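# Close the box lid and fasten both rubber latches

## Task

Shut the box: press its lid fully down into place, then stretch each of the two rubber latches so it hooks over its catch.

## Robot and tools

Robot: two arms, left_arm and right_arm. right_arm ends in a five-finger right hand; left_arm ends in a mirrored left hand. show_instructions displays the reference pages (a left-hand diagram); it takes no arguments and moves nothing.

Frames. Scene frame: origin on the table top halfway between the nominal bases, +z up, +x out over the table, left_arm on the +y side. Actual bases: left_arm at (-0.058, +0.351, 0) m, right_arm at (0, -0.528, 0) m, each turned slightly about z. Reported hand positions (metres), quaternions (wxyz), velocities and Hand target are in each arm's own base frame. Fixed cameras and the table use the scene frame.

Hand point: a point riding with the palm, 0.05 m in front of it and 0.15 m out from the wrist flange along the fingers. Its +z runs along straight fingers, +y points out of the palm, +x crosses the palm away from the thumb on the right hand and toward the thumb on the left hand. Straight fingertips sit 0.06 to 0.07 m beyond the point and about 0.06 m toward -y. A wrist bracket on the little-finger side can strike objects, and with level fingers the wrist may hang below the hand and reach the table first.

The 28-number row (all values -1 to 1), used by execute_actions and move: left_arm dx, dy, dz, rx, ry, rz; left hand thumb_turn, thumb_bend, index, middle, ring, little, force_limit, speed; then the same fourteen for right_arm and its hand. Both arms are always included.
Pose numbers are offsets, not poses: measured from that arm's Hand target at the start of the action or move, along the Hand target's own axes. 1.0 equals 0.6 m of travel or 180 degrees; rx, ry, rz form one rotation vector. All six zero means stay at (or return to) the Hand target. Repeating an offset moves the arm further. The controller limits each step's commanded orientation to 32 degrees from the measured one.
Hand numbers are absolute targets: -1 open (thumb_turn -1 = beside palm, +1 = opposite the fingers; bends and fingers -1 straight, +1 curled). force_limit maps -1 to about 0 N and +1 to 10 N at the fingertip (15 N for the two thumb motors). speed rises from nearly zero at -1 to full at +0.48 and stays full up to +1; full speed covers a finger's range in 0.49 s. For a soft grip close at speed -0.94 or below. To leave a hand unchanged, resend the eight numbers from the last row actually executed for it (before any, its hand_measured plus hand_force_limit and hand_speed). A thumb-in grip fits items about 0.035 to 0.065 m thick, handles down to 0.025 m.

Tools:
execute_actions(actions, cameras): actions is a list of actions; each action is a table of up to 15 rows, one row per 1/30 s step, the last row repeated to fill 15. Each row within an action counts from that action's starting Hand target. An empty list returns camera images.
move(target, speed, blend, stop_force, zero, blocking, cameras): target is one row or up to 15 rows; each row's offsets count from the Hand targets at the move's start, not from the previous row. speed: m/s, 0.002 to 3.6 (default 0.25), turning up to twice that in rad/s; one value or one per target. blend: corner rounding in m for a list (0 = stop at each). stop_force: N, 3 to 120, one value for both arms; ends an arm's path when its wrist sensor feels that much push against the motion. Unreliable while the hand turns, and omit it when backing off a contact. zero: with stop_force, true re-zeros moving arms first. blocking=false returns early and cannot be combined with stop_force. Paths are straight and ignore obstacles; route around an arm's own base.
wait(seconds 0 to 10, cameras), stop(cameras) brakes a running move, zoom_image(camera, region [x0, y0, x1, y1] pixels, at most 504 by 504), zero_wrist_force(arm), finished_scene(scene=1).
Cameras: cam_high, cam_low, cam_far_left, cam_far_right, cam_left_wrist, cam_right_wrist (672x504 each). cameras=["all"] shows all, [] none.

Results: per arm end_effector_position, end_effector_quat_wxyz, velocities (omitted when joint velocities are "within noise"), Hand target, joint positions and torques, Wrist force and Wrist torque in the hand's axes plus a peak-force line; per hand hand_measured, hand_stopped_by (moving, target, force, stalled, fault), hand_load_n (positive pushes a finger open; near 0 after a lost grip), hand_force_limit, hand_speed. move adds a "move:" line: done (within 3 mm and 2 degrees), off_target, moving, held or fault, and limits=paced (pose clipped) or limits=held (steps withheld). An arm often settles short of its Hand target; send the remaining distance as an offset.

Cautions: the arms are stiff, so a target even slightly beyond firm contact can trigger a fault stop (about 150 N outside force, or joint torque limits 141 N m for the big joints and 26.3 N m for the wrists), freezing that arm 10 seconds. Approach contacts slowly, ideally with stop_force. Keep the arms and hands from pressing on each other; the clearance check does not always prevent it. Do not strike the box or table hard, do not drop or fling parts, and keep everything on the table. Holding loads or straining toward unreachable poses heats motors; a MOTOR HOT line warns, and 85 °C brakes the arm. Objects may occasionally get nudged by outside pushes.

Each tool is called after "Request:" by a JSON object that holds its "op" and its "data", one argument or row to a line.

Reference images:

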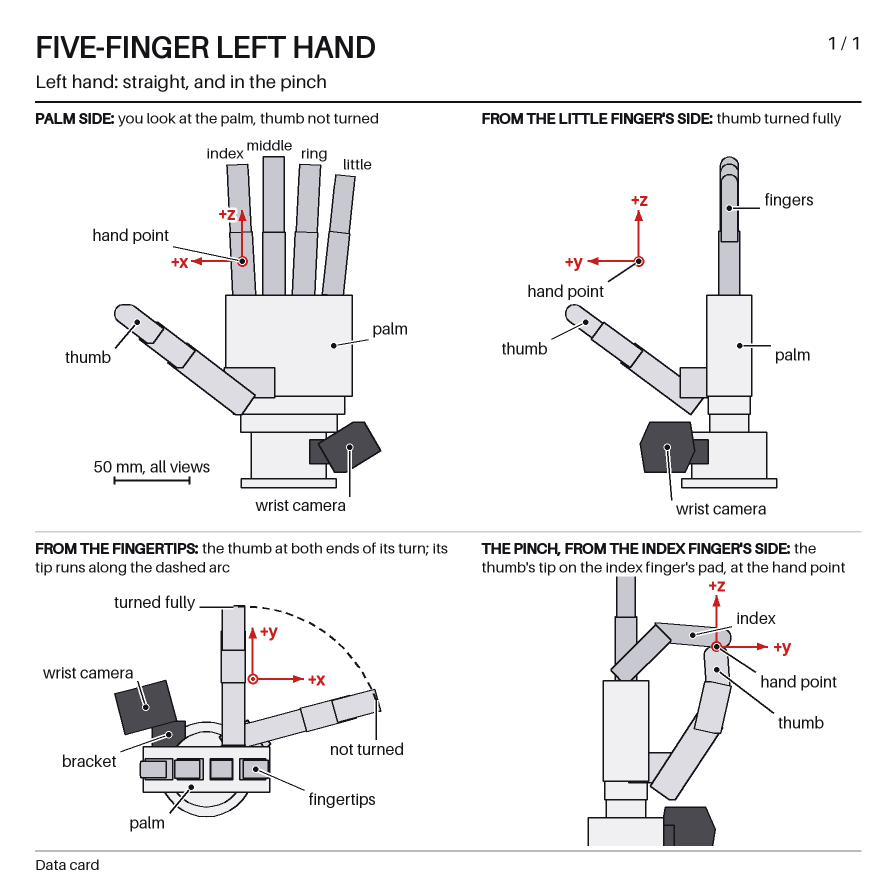

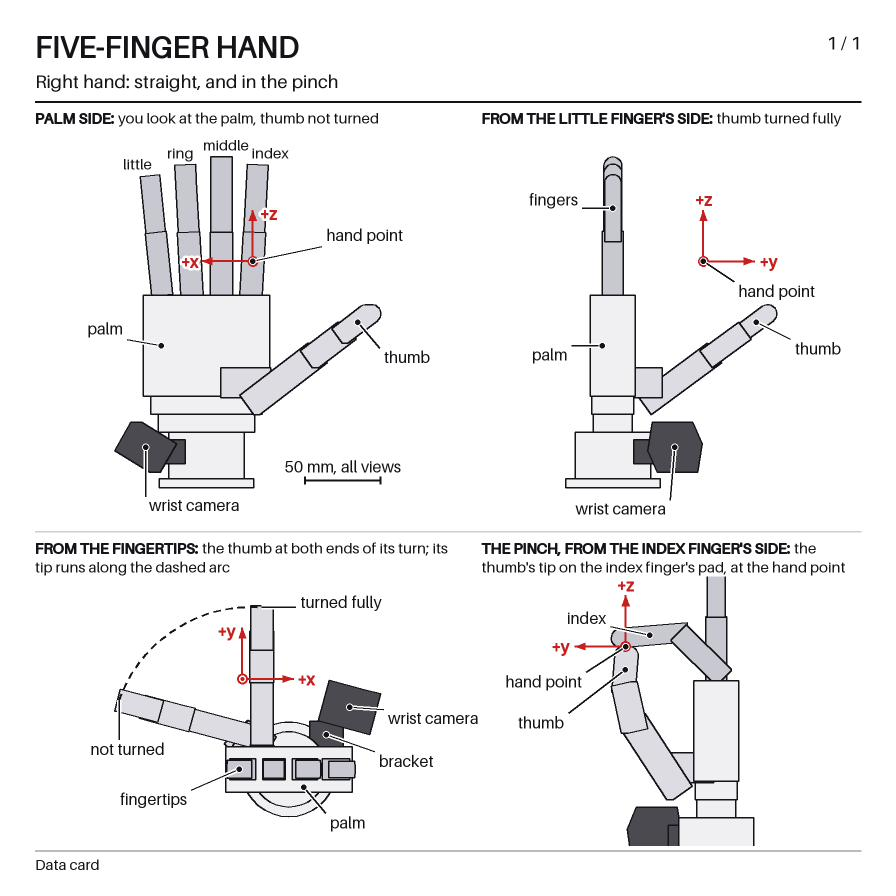

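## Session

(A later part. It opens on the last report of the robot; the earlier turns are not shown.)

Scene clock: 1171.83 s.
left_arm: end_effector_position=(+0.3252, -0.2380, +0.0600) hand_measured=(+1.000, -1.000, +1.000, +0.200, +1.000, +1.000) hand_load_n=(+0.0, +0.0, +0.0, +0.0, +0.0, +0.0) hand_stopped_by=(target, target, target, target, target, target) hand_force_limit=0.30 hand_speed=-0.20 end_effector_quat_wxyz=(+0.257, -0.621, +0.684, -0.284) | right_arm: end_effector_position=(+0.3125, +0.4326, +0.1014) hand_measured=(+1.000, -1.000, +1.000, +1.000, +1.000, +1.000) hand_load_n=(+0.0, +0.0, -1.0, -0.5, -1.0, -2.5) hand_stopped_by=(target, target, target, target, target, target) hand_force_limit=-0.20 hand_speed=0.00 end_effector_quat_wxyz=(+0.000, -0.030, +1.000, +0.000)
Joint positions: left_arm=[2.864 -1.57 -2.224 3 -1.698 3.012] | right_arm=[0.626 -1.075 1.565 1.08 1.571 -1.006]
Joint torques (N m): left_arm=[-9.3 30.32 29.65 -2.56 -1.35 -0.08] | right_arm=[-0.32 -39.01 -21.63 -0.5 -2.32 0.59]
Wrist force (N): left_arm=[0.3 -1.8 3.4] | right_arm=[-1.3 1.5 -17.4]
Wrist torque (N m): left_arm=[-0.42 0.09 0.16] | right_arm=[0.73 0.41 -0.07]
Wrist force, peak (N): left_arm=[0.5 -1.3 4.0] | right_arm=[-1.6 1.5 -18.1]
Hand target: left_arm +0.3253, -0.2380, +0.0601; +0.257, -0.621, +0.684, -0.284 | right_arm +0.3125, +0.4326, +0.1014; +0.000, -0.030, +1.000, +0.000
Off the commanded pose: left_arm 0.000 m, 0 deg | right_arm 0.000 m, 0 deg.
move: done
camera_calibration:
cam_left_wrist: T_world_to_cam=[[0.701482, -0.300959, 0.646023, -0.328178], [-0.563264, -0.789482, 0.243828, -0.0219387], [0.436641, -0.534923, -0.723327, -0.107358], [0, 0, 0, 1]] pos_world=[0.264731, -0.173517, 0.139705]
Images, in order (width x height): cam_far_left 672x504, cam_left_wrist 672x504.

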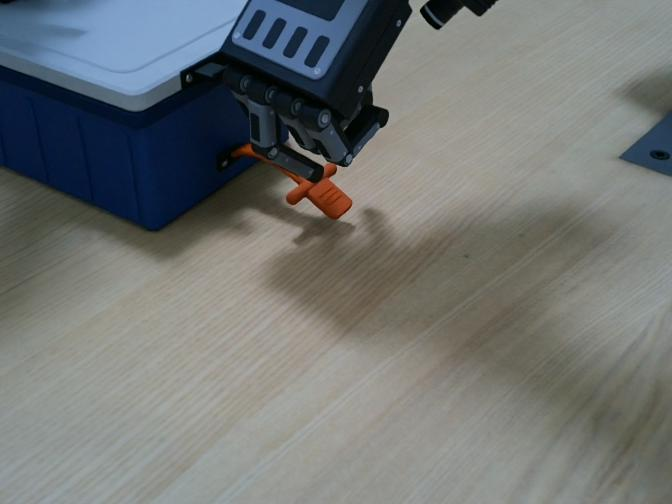

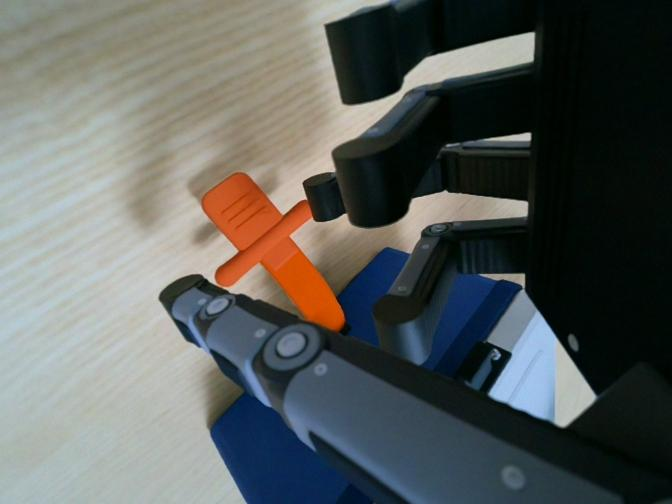

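Request:
{"op": "move", "data": {
  "target": [-0.0023,0.0187,0.0166,0,0,0,1,-1,1,0.2,1,1,0.3,-0.2,0,0,0,0,0,0,1,-1,1,1,1,1,-0.2,0],
  "speed": 0.1,
  "cameras": ["cam_left_wrist"]
}}

Request:
{"op": "zoom_image", "data": {
  "camera": "cam_left_wrist",
  "region": [100, 120, 400, 360]
}}

Scene clock: 1185.23 s.
left_arm: end_effector_position=(+0.3244, -0.2365, +0.0449) hand_measured=(+1.000, -1.000, +1.000, +0.200, +1.000, +1.000) hand_load_n=(+0.0, +0.0, +0.0, +0.0, +0.0, +0.0) hand_stopped_by=(target, target, target, target, target, target) hand_force_limit=0.30 hand_speed=-0.20 end_effector_quat_wxyz=(+0.257, -0.621, +0.684, -0.284) end_effector_velocity=(+0.000, +0.000, +0.001) end_effector_angular_velocity=(+0.000, +0.002, +0.000) | right_arm: end_effector_position=(+0.3125, +0.4326, +0.1014) hand_measured=(+1.000, -1.000, +1.000, +1.000, +1.000, +1.000) hand_load_n=(+0.0, +0.0, -1.5, -0.5, -1.0, -2.5) hand_stopped_by=(target, target, target, target, target, target) hand_force_limit=-0.20 hand_speed=0.00 end_effector_quat_wxyz=(+0.000, -0.030, +1.000, +0.000)
Joint positions: left_arm=[2.869 -1.594 -2.249 3.05 -1.694 3.016] | right_arm=[0.626 -1.075 1.565 1.08 1.571 -1.006]
Joint velocities: left_arm=[0 0.002 0.002 -0.006 0.001 0] | right_arm=[within noise]
Joint torques (N m): left_arm=[-0.14 29.7 28.55 -3.19 0.42 0.62] | right_arm=[-0.36 -39.87 -21.32 -0.39 -2.37 0.75]
Wrist force (N): left_arm=[0.3 -1.9 3.6] | right_arm=[-1.4 1.2 -17.2]
Wrist torque (N m): left_arm=[-0.44 0.12 0.06] | right_arm=[0.67 0.41 -0.08]
Wrist force, peak (N): left_arm=[0.2 -1.6 4.0] | right_arm=[-1.5 1.5 -18.1]
Hand target: left_arm +0.3245, -0.2366, +0.0451; +0.257, -0.621, +0.684, -0.284 | right_arm +0.3125, +0.4326, +0.1014; +0.000, -0.030, +1.000, +0.000
Off the commanded pose: left_arm 0.000 m, 0 deg | right_arm 0.000 m, 0 deg.
move: done
camera_calibration:
cam_left_wrist: T_world_to_cam=[[0.701476, -0.301204, 0.645917, -0.317467], [-0.563424, -0.789381, 0.243783, -0.0175365], [0.436446, -0.534933, -0.723437, -0.117118], [0, 0, 0, 1]] pos_world=[0.263931, -0.172115, 0.124605]
Images, in order (width x height): cam_left_wrist 672x504.

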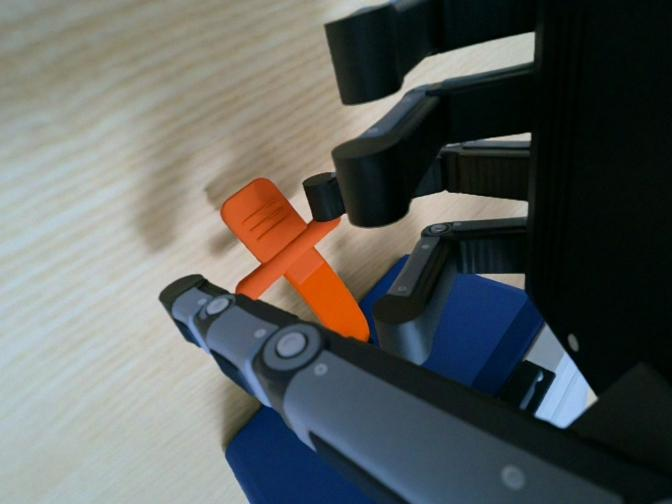

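Scaled by 1.680 from the camera's 672x504 image, which has a finer 960x720 frame.

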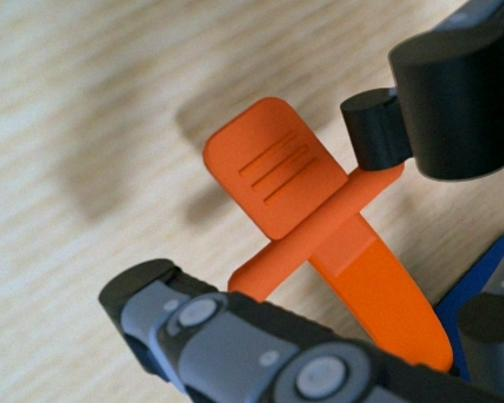

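Request:
{"op": "move", "data": {
  "target": [
    [0.0014,0.0097,0.0245,0,0,0,1,-1,1,0.2,1,1,0.3,-0.2,0,0,0,0,0,0,1,-1,1,1,1,1,-0.2,0],
    [0.0023,0.0132,0.021,0,0,0,1,-1,1,0.2,1,1,0.3,-0.2,0,0,0,0,0,0,1,-1,1,1,1,1,-0.2,0]
  ],
  "speed": 0.06,
  "cameras": ["cam_left_wrist","cam_far_left"]
}}

Request:
{"op": "zoom_image", "data": {
  "camera": "cam_left_wrist",
  "region": [100, 120, 400, 360]
}}

Scene clock: 1195.13 s.
left_arm: end_effector_position=(+0.3275, -0.2382, +0.0305) hand_measured=(+1.000, -1.000, +1.000, +0.200, +1.000, +1.000) hand_load_n=(+0.0, +0.0, +0.0, +0.0, +0.0, +0.0) hand_stopped_by=(target, target, target, target, target, target) hand_force_limit=0.30 hand_speed=-0.20 end_effector_quat_wxyz=(+0.257, -0.621, +0.684, -0.284) | right_arm: end_effector_position=(+0.3125, +0.4326, +0.1014) hand_measured=(+1.000, -1.000, +1.000, +1.000, +1.000, +1.000) hand_load_n=(+0.0, +0.0, -1.5, -0.5, -1.5, -2.5) hand_stopped_by=(target, target, target, target, target, target) hand_force_limit=-0.20 hand_speed=0.00 end_effector_quat_wxyz=(+0.000, -0.030, +1.000, +0.000)
Joint positions: left_arm=[2.865 -1.632 -2.258 3.096 -1.697 3.014] | right_arm=[0.626 -1.075 1.565 1.08 1.571 -1.006]
Joint torques (N m): left_arm=[5.2 8.79 29.36 -3.3 0.58 1] | right_arm=[-0.87 -39.13 -21.29 -0.5 -2.38 0.67]
Wrist force (N): left_arm=[0.1 -1.7 3.6] | right_arm=[-1.0 1.5 -16.9]
Wrist torque (N m): left_arm=[-0.42 0.14 0.14] | right_arm=[0.73 0.39 -0.06]
Wrist force, peak (N): left_arm=[0.2 -2.0 3.9] | right_arm=[-1.9 1.3 -18.2]
Hand target: left_arm +0.3277, -0.2383, +0.0306; +0.257, -0.621, +0.684, -0.284 | right_arm +0.3125, +0.4326, +0.1014; +0.000, -0.030, +1.000, +0.000
Off the commanded pose: left_arm 0.000 m, 0 deg | right_arm 0.000 m, 0 deg.
move: done
camera_calibration:
cam_left_wrist: T_world_to_cam=[[0.70133, -0.301018, 0.646161, -0.310802], [-0.563368, -0.789447, 0.243699, -0.0137196], [0.436752, -0.53494, -0.723247, -0.129787], [0, 0, 0, 1]] pos_world=[0.266931, -0.173816, 0.110304]
Images, in order (width x height): cam_far_left 672x504, cam_left_wrist 672x504.

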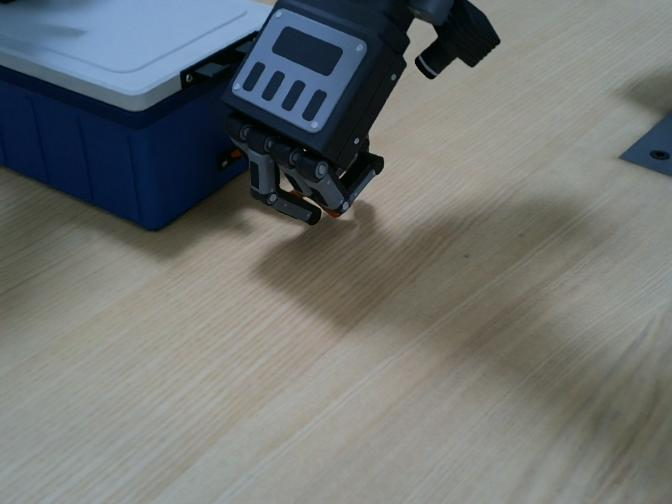

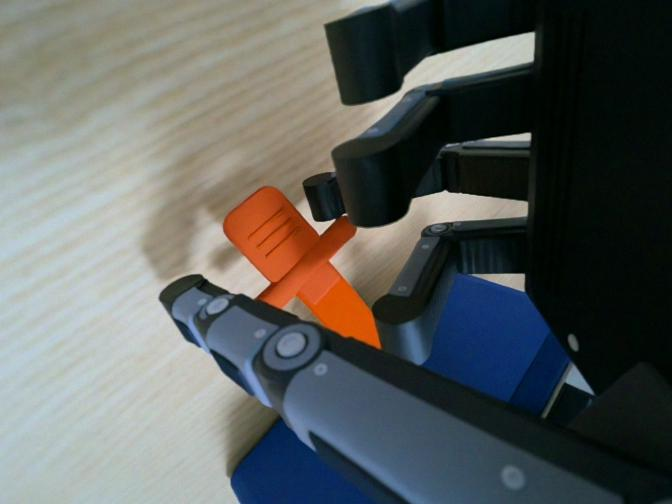

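Scaled by 1.680 from the camera's 672x504 image, which has a finer 960x720 frame.

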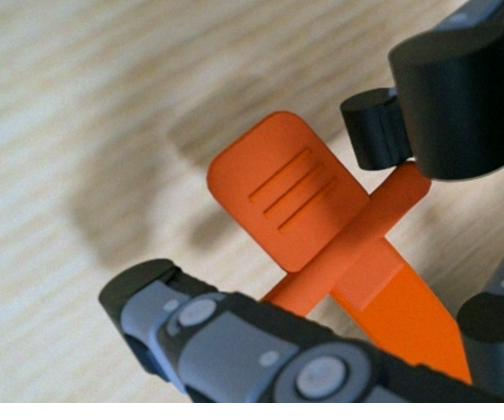

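Request:
{"op": "execute_actions", "data": {
  "actions": [
    [[0,0,0,0,0,0,1,-0.3,1,0.2,1,1,-0.3,-0.7,0,0,0,0,0,0,1,-1,1,1,1,1,-0.2,0]]
  ],
  "cameras": ["cam_left_wrist"]
}}

Request:
{"op": "zoom_image", "data": {
  "camera": "cam_left_wrist",
  "region": [100, 120, 400, 360]
}}

Scene clock: 1200.90 s.
left_arm: end_effector_position=(+0.3277, -0.2383, +0.0306) hand_measured=(+1.000, -0.590, +1.000, +0.200, +1.000, +1.000) hand_load_n=(+0.5, +6.5, +0.0, +4.5, +0.5, +0.0) hand_stopped_by=(target, force, target, target, target, target) hand_force_limit=-0.30 hand_speed=-0.70 end_effector_quat_wxyz=(+0.257, -0.621, +0.684, -0.284) | right_arm: end_effector_position=(+0.3125, +0.4326, +0.1014) hand_measured=(+1.000, -1.000, +1.000, +1.000, +1.000, +1.000) hand_load_n=(+0.0, +0.0, -1.0, -0.5, -1.0, -3.0) hand_stopped_by=(target, target, target, target, target, target) hand_force_limit=-0.20 hand_speed=0.00 end_effector_quat_wxyz=(+0.000, -0.030, +1.000, +0.000)
Joint positions: left_arm=[2.865 -1.632 -2.257 3.096 -1.696 3.014] | right_arm=[0.626 -1.075 1.565 1.08 1.571 -1.006]
Joint torques (N m): left_arm=[6.31 8.06 27.67 -3.07 1.26 1.42] | right_arm=[-0.49 -39.57 -22.23 -0.36 -2.35 0.61]
Wrist force (N): left_arm=[0.2 -1.0 3.6] | right_arm=[-1.3 1.4 -16.9]
Wrist torque (N m): left_arm=[-0.38 0.12 0.15] | right_arm=[0.72 0.44 -0.08]
Wrist force, peak (N): left_arm=[0.3 -1.6 4.0] | right_arm=[-1.6 1.3 -18.1]
Hand target: left_arm +0.3277, -0.2383, +0.0306; +0.257, -0.621, +0.684, -0.284 | right_arm +0.3125, +0.4326, +0.1014; +0.000, -0.030, +1.000, +0.000
Off the commanded pose: left_arm 0.000 m, 0 deg | right_arm 0.000 m, 0 deg.
camera_calibration:
cam_left_wrist: T_world_to_cam=[[0.70126, -0.301081, 0.646208, -0.31094], [-0.563473, -0.789374, 0.243693, -0.0135647], [0.436729, -0.535013, -0.723208, -0.129885], [0, 0, 0, 1]] pos_world=[0.267131, -0.173816, 0.110304]
Images, in order (width x height): cam_left_wrist 672x504.

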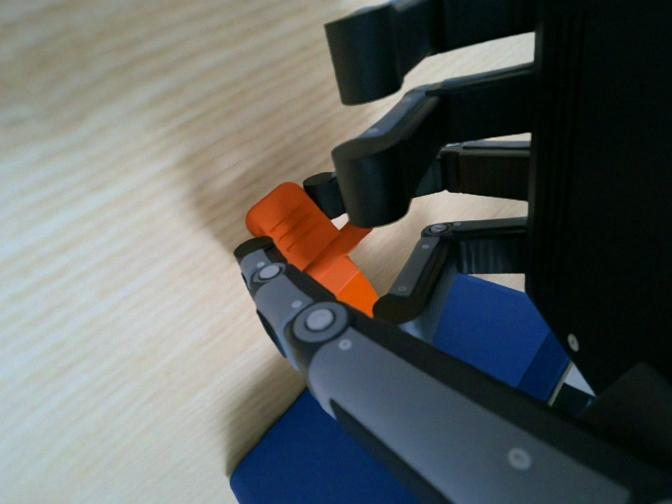

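Scaled by 1.680 from the camera's 672x504 image, which has a finer 960x720 frame.

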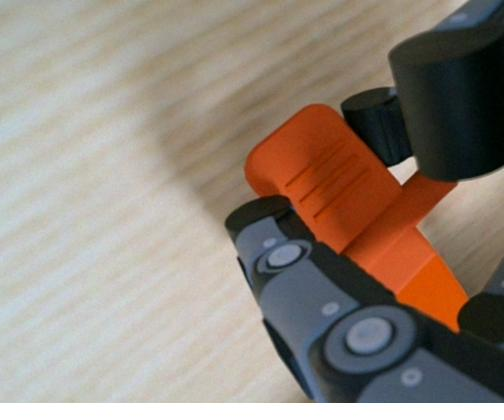

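Request:
{"op": "execute_actions", "data": {
  "actions": [
    [[0,0,0,0,0,0,1,-0.2,1,0.2,1,1,0.6,-0.8,0,0,0,0,0,0,1,-1,1,1,1,1,-0.2,0]]
  ],
  "cameras": ["cam_left_wrist"]
}}

Request:
{"op": "zoom_image", "data": {
  "camera": "cam_left_wrist",
  "region": [100, 120, 400, 360]
}}

Scene clock: 1204.87 s.
left_arm: end_effector_position=(+0.3277, -0.2383, +0.0306) hand_measured=(+1.000, -0.560, +1.000, +0.200, +1.000, +1.000) hand_load_n=(+1.0, +12.5, +0.0, +9.0, +0.0, +0.0) hand_stopped_by=(target, force, target, target, target, target) hand_force_limit=0.60 hand_speed=-0.80 end_effector_quat_wxyz=(+0.257, -0.621, +0.684, -0.284) | right_arm: end_effector_position=(+0.3125, +0.4326, +0.1014) hand_measured=(+1.000, -1.000, +1.000, +1.000, +1.000, +1.000) hand_load_n=(+0.0, +0.0, -1.0, -0.5, -1.0, -2.5) hand_stopped_by=(target, target, target, target, target, target) hand_force_limit=-0.20 hand_speed=0.00 end_effector_quat_wxyz=(+0.000, -0.030, +1.000, +0.000)
Joint positions: left_arm=[2.865 -1.632 -2.257 3.096 -1.696 3.014] | right_arm=[0.626 -1.075 1.565 1.08 1.571 -1.006]
Joint torques (N m): left_arm=[5.46 8.65 26.19 -2.56 1.29 1.18] | right_arm=[-0.71 -38.89 -21.08 -0.47 -2.26 0.78]
Wrist force (N): left_arm=[-0.1 -1.3 2.9] | right_arm=[-1.6 1.3 -17.9]
Wrist torque (N m): left_arm=[-0.37 0.14 0.14] | right_arm=[0.69 0.41 -0.08]
Wrist force, peak (N): left_arm=[0.0 -1.2 3.7] | right_arm=[-1.4 1.2 -18.2]
Hand target: left_arm +0.3277, -0.2383, +0.0306; +0.257, -0.621, +0.684, -0.284 | right_arm +0.3125, +0.4326, +0.1014; +0.000, -0.030, +1.000, +0.000
Off the commanded pose: left_arm 0.000 m, 0 deg | right_arm 0.000 m, 0 deg.
camera_calibration:
cam_left_wrist: T_world_to_cam=[[0.70126, -0.301081, 0.646208, -0.31094], [-0.563473, -0.789374, 0.243693, -0.0135647], [0.436729, -0.535013, -0.723208, -0.129885], [0, 0, 0, 1]] pos_world=[0.267131, -0.173816, 0.110304]
Images, in order (width x height): cam_left_wrist 672x504.

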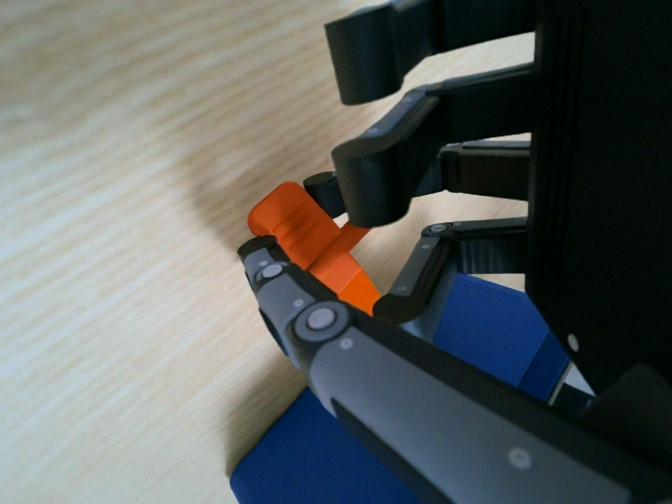

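Scaled by 1.680 from the camera's 672x504 image, which has a finer 960x720 frame.

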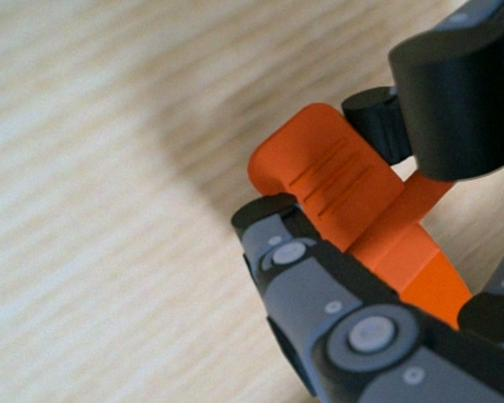

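Request:
{"op": "move", "data": {
  "target": [
    [-0.0028,-0.0264,-0.0271,0,0,0,1,-0.2,1,0.2,1,1,0.6,-0.8,0,0,0,0,0,0,1,-1,1,1,1,1,-0.2,0],
    [0.0064,-0.0527,-0.051,0,0,0,1,-0.2,1,0.2,1,1,0.6,-0.8,0,0,0,0,0,0,1,-1,1,1,1,1,-0.2,0]
  ],
  "speed": 0.05,
  "blend": [0.005,0],
  "cameras": ["cam_left_wrist","cam_far_left"]
}}

Request:
{"op": "zoom_image", "data": {
  "camera": "cam_left_wrist",
  "region": [100, 120, 400, 360]
}}

Request:
{"op": "zoom_image", "data": {
  "camera": "cam_far_left",
  "region": [160, 0, 400, 240]
}}

Scene clock: 1212.40 s.
left_arm: end_effector_position=(+0.3281, -0.2422, +0.0747) hand_measured=(+1.000, -0.560, +1.000, +0.200, +1.000, +1.000) hand_load_n=(+1.5, +12.5, +0.0, +9.5, +0.0, +0.0) hand_stopped_by=(target, force, target, target, target, target) hand_force_limit=0.60 hand_speed=-0.80 end_effector_quat_wxyz=(+0.257, -0.621, +0.684, -0.284) | right_arm: end_effector_position=(+0.3125, +0.4326, +0.1014) hand_measured=(+1.000, -1.000, +1.000, +1.000, +1.000, +1.000) hand_load_n=(+0.0, +0.0, -1.5, -0.5, -1.0, -2.5) hand_stopped_by=(target, target, target, target, target, target) hand_force_limit=-0.20 hand_speed=0.00 end_effector_quat_wxyz=(+0.000, -0.030, +1.000, +0.000)
Joint positions: left_arm=[2.85 -1.558 -2.189 2.953 -1.707 3.003] | right_arm=[0.626 -1.075 1.565 1.08 1.571 -1.006]
Joint torques (N m): left_arm=[7.92 7.27 6.37 2.27 0.64 1.51] | right_arm=[-0.24 -39.13 -21.01 -0.19 -2.44 0.8]
Wrist force (N): left_arm=[2.3 -0.7 4.1] | right_arm=[-1.5 1.3 -17.8]
Wrist torque (N m): left_arm=[-0.39 0.06 0.15] | right_arm=[0.67 0.40 -0.07]
Wrist force, peak (N): left_arm=[2.5 0.2 4.5] | right_arm=[-1.5 1.6 -18.2]
Hand target: left_arm +0.3280, -0.2421, +0.0746; +0.257, -0.621, +0.684, -0.284 | right_arm +0.3125, +0.4326, +0.1014; +0.000, -0.030, +1.000, +0.000
Off the commanded pose: left_arm 0.000 m, 0 deg | right_arm 0.000 m, 0 deg.
move: done
camera_calibration:
cam_left_wrist: T_world_to_cam=[[0.701035, -0.301006, 0.646486, -0.340861], [-0.563517, -0.789397, 0.243519, -0.0271301], [0.437033, -0.535022, -0.723017, -0.100367], [0, 0, 0, 1]] pos_world=[0.267531, -0.177716, 0.154402]
Images, in order (width x height): cam_far_left 672x504, cam_left_wrist 672x504.

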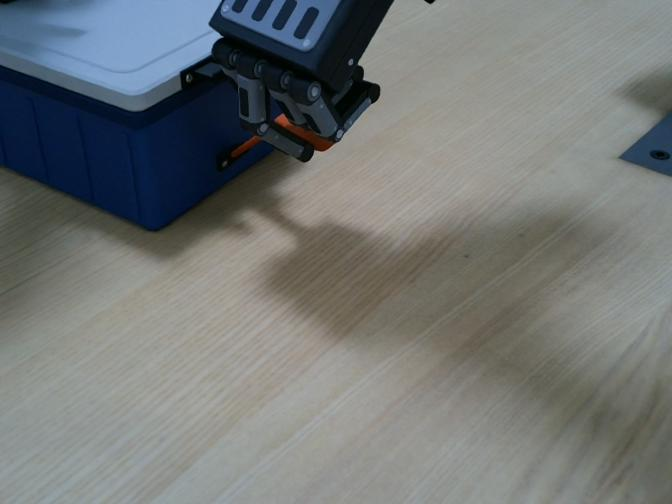

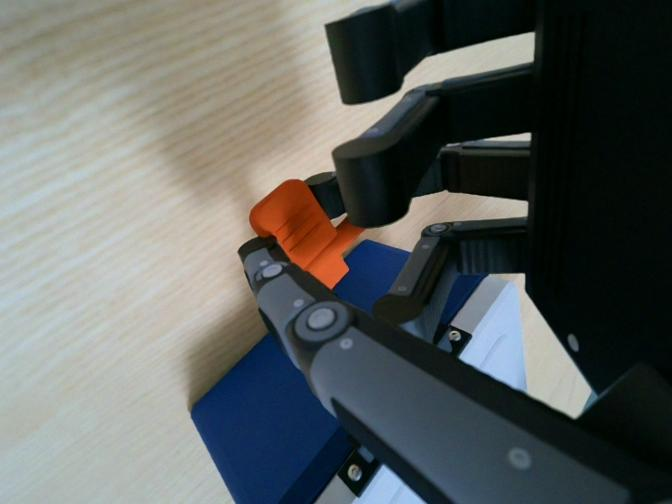

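Scaled by 1.680 from the camera's 672x504 image, which has a finer 960x720 frame.

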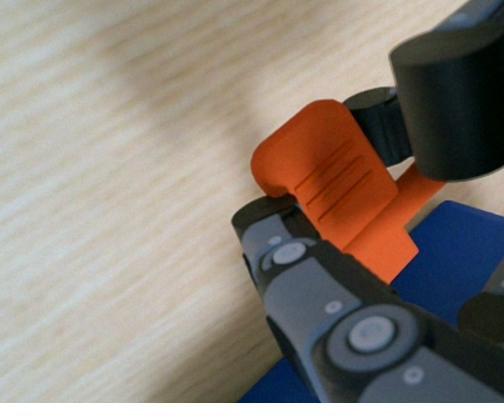

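Scaled by 2.100 from the camera's 672x504 image, which has a finer 960x720 frame.

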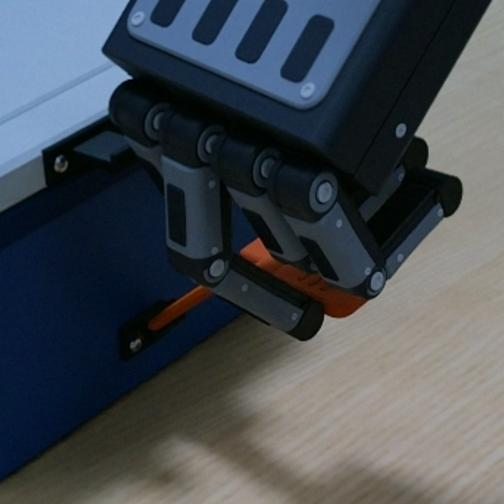

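Request:
{"op": "move", "data": {
  "target": [0.0053,0.0068,0.0083,-0.0212,-0.0771,0.0771,1,-0.2,1,0.2,1,1,0.6,-0.8,0,0,0,0,0,0,1,-1,1,1,1,1,-0.2,0],
  "speed": 0.1,
  "cameras": ["cam_left_wrist","cam_far_left"]
}}

Request:
{"op": "zoom_image", "data": {
  "camera": "cam_left_wrist",
  "region": [100, 120, 400, 360]
}}

Request:
{"op": "zoom_image", "data": {
  "camera": "cam_far_left",
  "region": [160, 0, 400, 240]
}}

Scene clock: 1234.67 s.
left_arm: end_effector_position=(+0.3284, -0.2454, +0.0682) hand_measured=(+1.000, -0.560, +1.000, +0.200, +1.000, +1.000) hand_load_n=(+1.5, +12.5, +0.0, +9.0, +0.0, +0.0) hand_stopped_by=(target, force, target, target, target, target) hand_force_limit=0.60 hand_speed=-0.80 end_effector_quat_wxyz=(+0.349, -0.572, +0.727, -0.151) | right_arm: end_effector_position=(+0.3125, +0.4326, +0.1014) hand_measured=(+1.000, -1.000, +1.000, +1.000, +1.000, +1.000) hand_load_n=(+0.0, +0.0, -1.0, -0.5, -1.0, -2.5) hand_stopped_by=(target, target, target, target, target, target) hand_force_limit=-0.20 hand_speed=0.00 end_effector_quat_wxyz=(+0.000, -0.030, +1.000, +0.000)
Joint positions: left_arm=[2.598 -1.769 -1.996 2.797 -2.1 3.005] | right_arm=[0.626 -1.075 1.565 1.08 1.571 -1.006]
Joint torques (N m): left_arm=[6.97 40.14 3.43 1.57 0.74 -0.5] | right_arm=[-1.07 -39.61 -21.01 -0.36 -2.37 0.76]
Wrist force (N): left_arm=[1.5 -0.4 3.8] | right_arm=[-1.1 1.2 -16.6]
Wrist torque (N m): left_arm=[-0.34 0.12 0.12] | right_arm=[0.67 0.40 -0.08]
Wrist force, peak (N): left_arm=[2.3 0.8 4.9] | right_arm=[-1.8 1.2 -18.1]
Hand target: left_arm +0.3283, -0.2454, +0.0682; +0.349, -0.572, +0.727, -0.151 | right_arm +0.3125, +0.4326, +0.1014; +0.000, -0.030, +1.000, +0.000
Off the commanded pose: left_arm 0.000 m, 0 deg | right_arm 0.000 m, 0 deg.
move: done
camera_calibration:
cam_left_wrist: T_world_to_cam=[[0.720094, -0.499135, 0.482005, -0.381494], [-0.559846, -0.828321, -0.0213738, -0.0206643], [0.409923, -0.254458, -0.875908, -0.0187284], [0, 0, 0, 1]] pos_world=[0.27082, -0.212299, 0.167036]
Images, in order (width x height): cam_far_left 672x504, cam_left_wrist 672x504.

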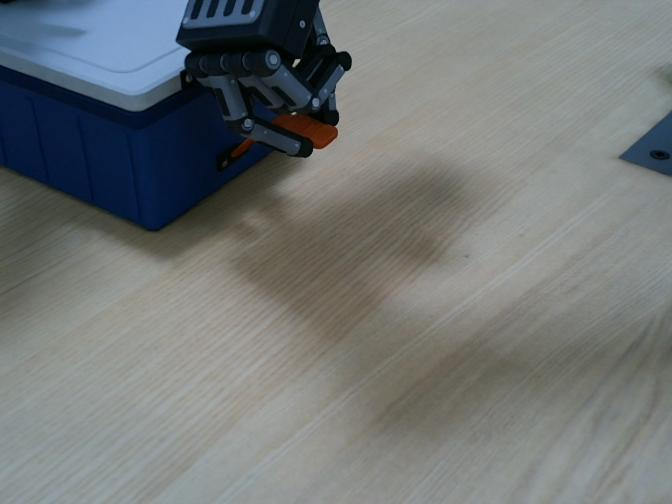

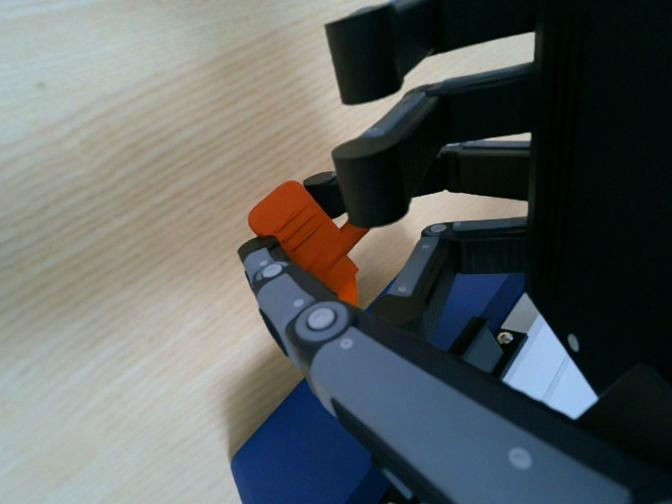

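Scaled by 1.680 from the camera's 672x504 image, which has a finer 960x720 frame.

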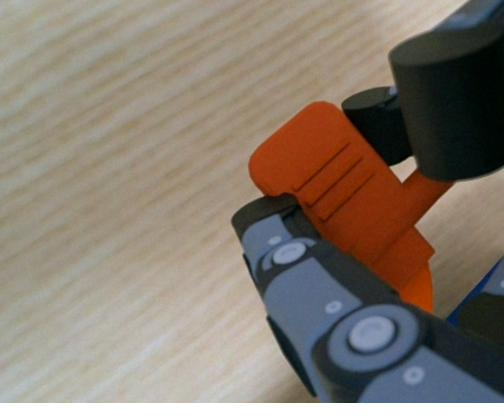

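Scaled by 2.100 from the camera's 672x504 image, which has a finer 960x720 frame.

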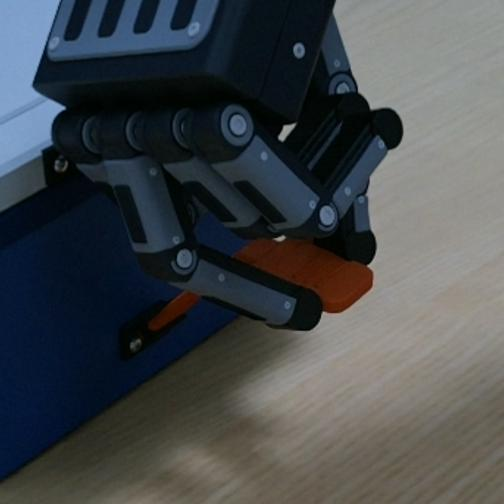

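Request:
{"op": "move", "data": {
  "target": [0.0182,-0.0323,-0.0272,-0.0106,-0.0386,0.0386,1,-0.2,1,0.2,1,1,0.6,-0.8,0,0,0,0,0,0,1,-1,1,1,1,1,-0.2,0],
  "speed": 0.06,
  "cameras": ["cam_left_wrist","cam_far_left"]
}}

Request:
{"op": "zoom_image", "data": {
  "camera": "cam_left_wrist",
  "region": [100, 120, 400, 360]
}}

Request:
{"op": "zoom_image", "data": {
  "camera": "cam_far_left",
  "region": [160, 0, 400, 240]
}}

Scene clock: 1247.57 s.
left_arm: end_effector_position=(+0.3302, -0.2644, +0.0881) hand_measured=(+1.000, -0.560, +1.000, +0.200, +1.000, +1.000) hand_load_n=(+2.0, +12.5, +0.0, +9.5, +0.0, +0.0) hand_stopped_by=(target, force, target, target, target, target) hand_force_limit=0.60 hand_speed=-0.80 end_effector_quat_wxyz=(+0.391, -0.540, +0.740, -0.083) | right_arm: end_effector_position=(+0.3125, +0.4326, +0.1014) hand_measured=(+1.000, -1.000, +1.000, +1.000, +1.000, +1.000) hand_load_n=(+0.0, +0.0, -1.5, -0.5, -1.0, -2.5) hand_stopped_by=(target, target, target, target, target, target) hand_force_limit=-0.20 hand_speed=0.00 end_effector_quat_wxyz=(+0.000, -0.030, +1.000, +0.000)
Joint positions: left_arm=[2.471 -1.896 -1.825 2.61 -2.28 2.953] | right_arm=[0.626 -1.075 1.565 1.08 1.571 -1.006]
Joint torques (N m): left_arm=[7.31 46.25 4.59 1.17 0.35 1.3] | right_arm=[-0.22 -38.67 -20.47 -0.45 -2.32 0.86]
Wrist force (N): left_arm=[2.9 -0.1 4.6] | right_arm=[-1.4 1.4 -17.3]
Wrist torque (N m): left_arm=[-0.37 0.07 0.13] | right_arm=[0.72 0.43 -0.08]
Wrist force, peak (N): left_arm=[3.7 0.3 4.8] | right_arm=[-1.6 1.5 -18.2]
Hand target: left_arm +0.3302, -0.2643, +0.0881; +0.391, -0.540, +0.740, -0.083 | right_arm +0.3125, +0.4326, +0.1014; +0.000, -0.030, +1.000, +0.000
Off the commanded pose: left_arm 0.000 m, 0 deg | right_arm 0.000 m, 0 deg.
move: done
camera_calibration:
cam_left_wrist: T_world_to_cam=[[0.72711, -0.574033, 0.376559, -0.414753], [-0.561342, -0.812888, -0.155266, -0.0186237], [0.395228, -0.0984832, -0.913288, 0.0425165], [0, 0, 0, 1]] pos_world=[0.274313, -0.249034, 0.192117]
Images, in order (width x height): cam_far_left 672x504, cam_left_wrist 672x504.

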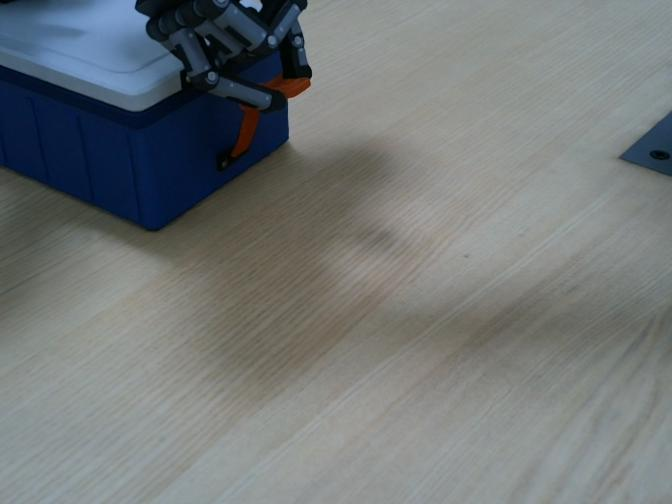

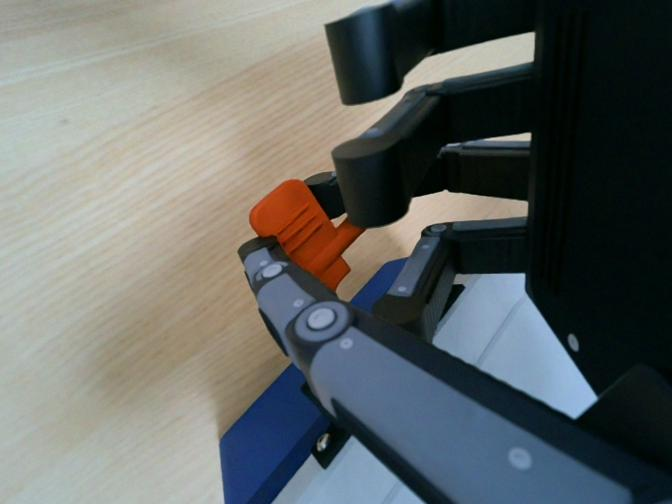

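Scaled by 1.680 from the camera's 672x504 image, which has a finer 960x720 frame.

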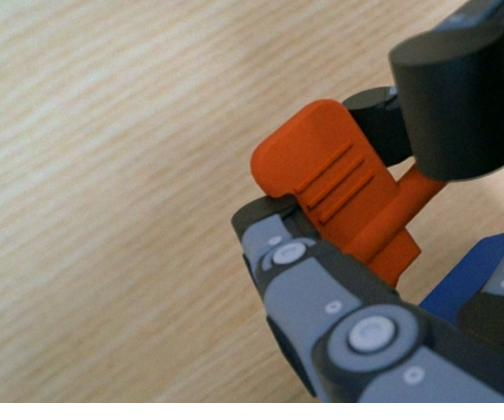

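Scaled by 2.100 from the camera's 672x504 image, which has a finer 960x720 frame.

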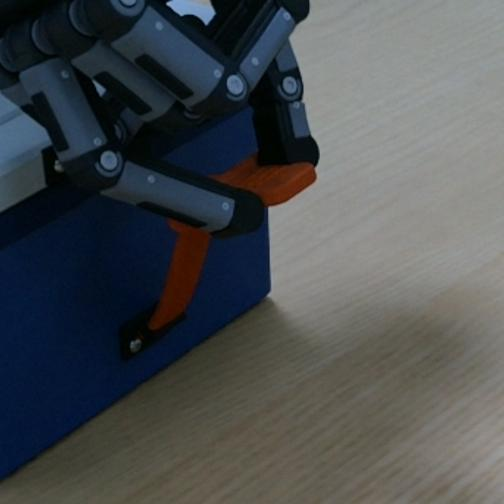

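Request:
{"op": "move", "data": {
  "target": [0.0112,-0.0162,-0.0132,-0.0106,-0.0386,0.0386,1,-0.2,1,0.2,1,1,0.6,-0.8,0,0,0,0,0,0,1,-1,1,1,1,1,-0.2,0],
  "speed": 0.05,
  "cameras": ["cam_left_wrist","cam_far_left","cam_low"]
}}

Request:
{"op": "zoom_image", "data": {
  "camera": "cam_left_wrist",
  "region": [100, 120, 400, 360]
}}

Request:
{"op": "zoom_image", "data": {
  "camera": "cam_far_left",
  "region": [160, 0, 400, 240]
}}

Scene clock: 1257.00 s.
left_arm: end_effector_position=(+0.3306, -0.2682, +0.0905) hand_measured=(+1.000, -0.560, +1.000, +0.200, +1.000, +1.000) hand_load_n=(+1.5, +13.0, +0.0, +9.5, +0.0, +0.0) hand_stopped_by=(target, force, target, target, target, target) hand_force_limit=0.60 hand_speed=-0.80 end_effector_quat_wxyz=(+0.404, -0.530, +0.743, -0.061) | right_arm: end_effector_position=(+0.3125, +0.4326, +0.1014) hand_measured=(+1.000, -1.000, +1.000, +1.000, +1.000, +1.000) hand_load_n=(+0.0, -0.5, -1.0, -0.5, -1.0, -2.5) hand_stopped_by=(target, target, target, target, target, target) hand_force_limit=-0.20 hand_speed=0.00 end_effector_quat_wxyz=(+0.000, -0.030, +1.000, +0.000)
Joint positions: left_arm=[2.441 -1.938 -1.782 2.561 -2.328 2.94] | right_arm=[0.626 -1.075 1.565 1.08 1.571 -1.006]
Joint torques (N m): left_arm=[-2.59 36.54 17.12 -1.72 -0.64 -0.39] | right_arm=[-0.78 -39.43 -21.04 -0.4 -2.42 0.96]
Wrist force (N): left_arm=[3.2 0.3 4.6] | right_arm=[-1.3 1.2 -17.3]
Wrist torque (N m): left_arm=[-0.34 0.06 0.10] | right_arm=[0.69 0.42 -0.08]
Wrist force, peak (N): left_arm=[3.9 0.3 5.0] | right_arm=[-1.6 1.6 -18.1]
Hand target: left_arm +0.3306, -0.2682, +0.0905; +0.404, -0.530, +0.743, -0.061 (not the last commanded pose) | right_arm +0.3125, +0.4326, +0.1014; +0.000, -0.030, +1.000, +0.000
Off the commanded pose: left_arm 0.010 m, 7 deg | right_arm 0.000 m, 0 deg.
move: held (left_arm; a check stopped the path); limits=held
pose unreachable (left arm): on one or more control steps of this call, first in action 0 (counted from 0), this arm could not follow its commanded pose, so it was not sent that pose on those steps. It may still have moved: this result reports where it is.
cause: moving toward the commanded pose would bring a part of the arm too close to another arm (a part of this arm just beyond joint 4 (wrist 1) and a part of the right arm just beyond its joint 5 (wrist 2), along the way the arms are being sent, or toward where that arm still pushes).
camera_calibration:
cam_left_wrist: T_world_to_cam=[[0.728889, -0.593881, 0.340626, -0.420687], [-0.562322, -0.803121, -0.196955, -0.0143716], [0.390532, -0.0479828, -0.919338, 0.0597682], [0, 0, 0, 1]] pos_world=[0.275211, -0.258512, 0.195413]
Images, in order (width x height): cam_low 672x504, cam_far_left 672x504, cam_left_wrist 672x504.

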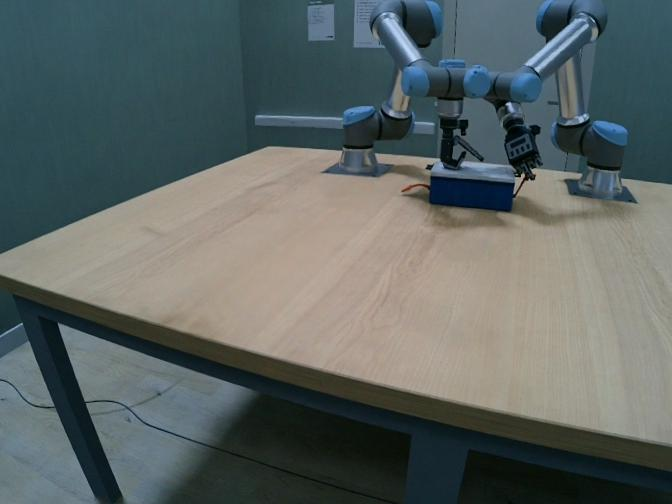

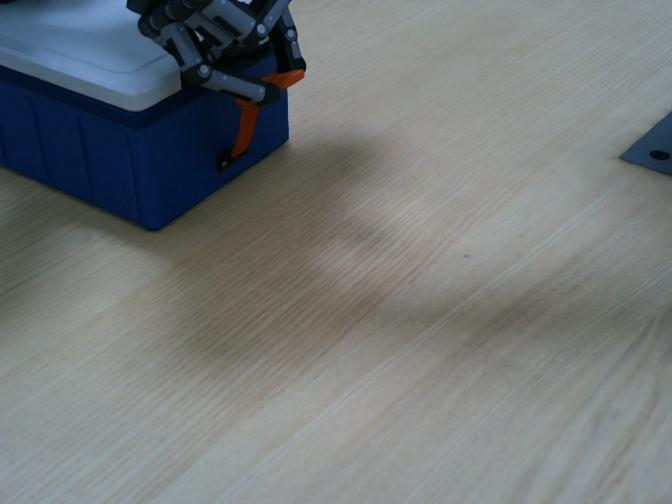

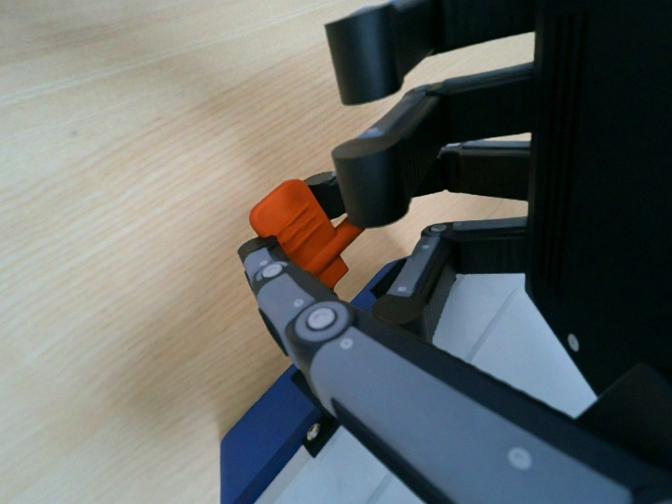

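Scaled by 1.680 from the camera's 672x504 image, which has a finer 960x720 frame.

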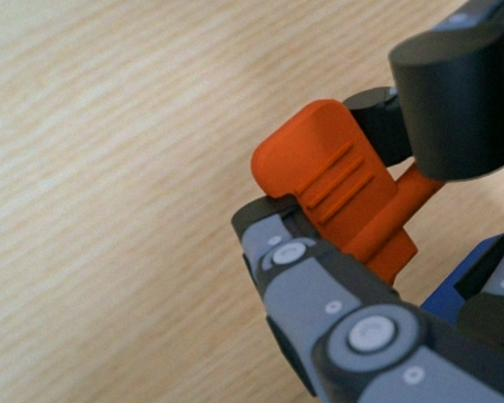

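Scaled by 2.100 from the camera's 672x504 image, which has a finer 960x720 frame.

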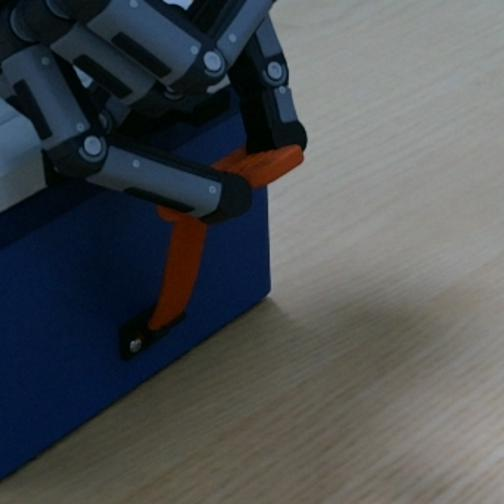

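Request:
{"op": "wait", "data": {
  "seconds": 0,
  "cameras": ["cam_high","cam_low"]
}}

Request:
{"op": "zoom_image", "data": {
  "camera": "cam_low",
  "region": [320, 0, 660, 230]
}}

Request:
{"op": "zoom_image", "data": {
  "camera": "cam_high",
  "region": [40, 0, 540, 250]
}}

Scene clock: 1265.00 s.
left_arm: end_effector_position=(+0.3306, -0.2682, +0.0905) hand_measured=(+1.000, -0.560, +1.000, +0.200, +1.000, +1.000) hand_load_n=(+1.5, +12.5, +0.0, +10.0, +0.0, +0.0) hand_stopped_by=(target, force, target, target, target, target) hand_force_limit=0.60 hand_speed=-0.80 end_effector_quat_wxyz=(+0.404, -0.530, +0.743, -0.061) | right_arm: end_effector_position=(+0.3125, +0.4326, +0.1014) hand_measured=(+1.000, -1.000, +1.000, +1.000, +1.000, +1.000) hand_load_n=(+0.0, +0.0, -1.0, -0.5, -1.0, -2.5) hand_stopped_by=(target, target, target, target, target, target) hand_force_limit=-0.20 hand_speed=0.00 end_effector_quat_wxyz=(+0.000, -0.030, +1.000, +0.000)
Joint positions: left_arm=[2.442 -1.938 -1.782 2.562 -2.328 2.94] | right_arm=[0.626 -1.075 1.565 1.08 1.571 -1.006]
Joint torques (N m): left_arm=[7.31 48.37 5.48 0.93 -0.18 0.93] | right_arm=[-0.1 -39.71 -21.48 -0.4 -2.39 1.05]
Wrist force (N): left_arm=[3.2 0.7 4.8] | right_arm=[-1.2 1.5 -16.9]
Wrist torque (N m): left_arm=[-0.32 0.10 0.09] | right_arm=[0.74 0.42 -0.07]
Wrist force, peak (N): left_arm=[3.7 0.7 4.9] | right_arm=[-1.4 1.3 -18.2]
Hand target: left_arm +0.3306, -0.2682, +0.0905; +0.404, -0.530, +0.743, -0.061 (not the last commanded pose) | right_arm +0.3125, +0.4326, +0.1014; +0.000, -0.030, +1.000, +0.000
Off the commanded pose: left_arm 0.010 m, 7 deg | right_arm 0.000 m, 0 deg.
Images, in order (width x height): cam_high 672x504, cam_low 672x504.

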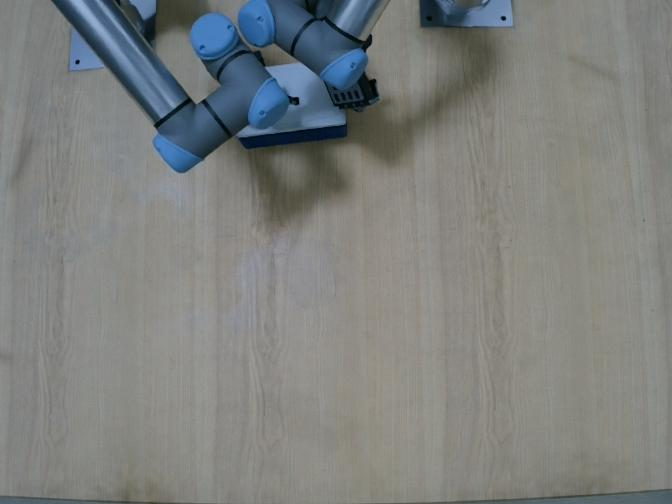

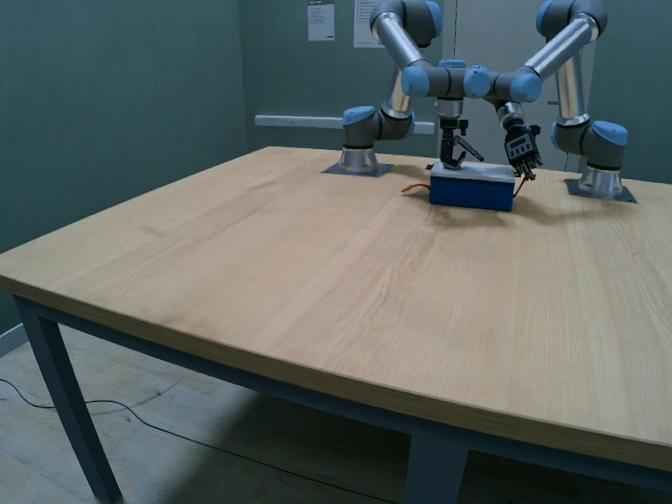

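Scaled by 1.482 from the camera's 672x504 image, which has a finer 960x720 frame.

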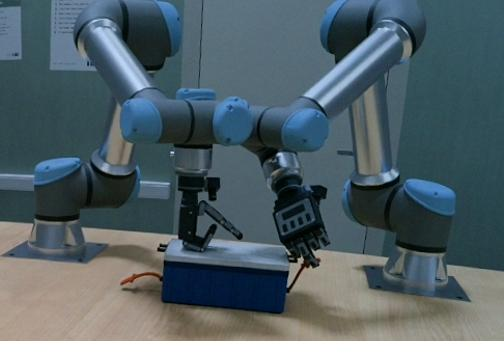

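Scaled by 1.008 from the camera's 672x504 image, which has a finer 960x720 frame.

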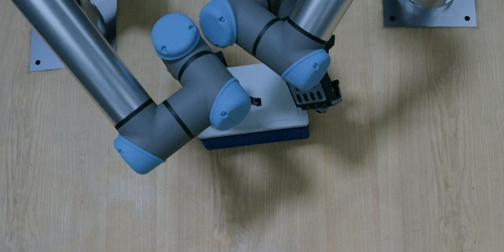

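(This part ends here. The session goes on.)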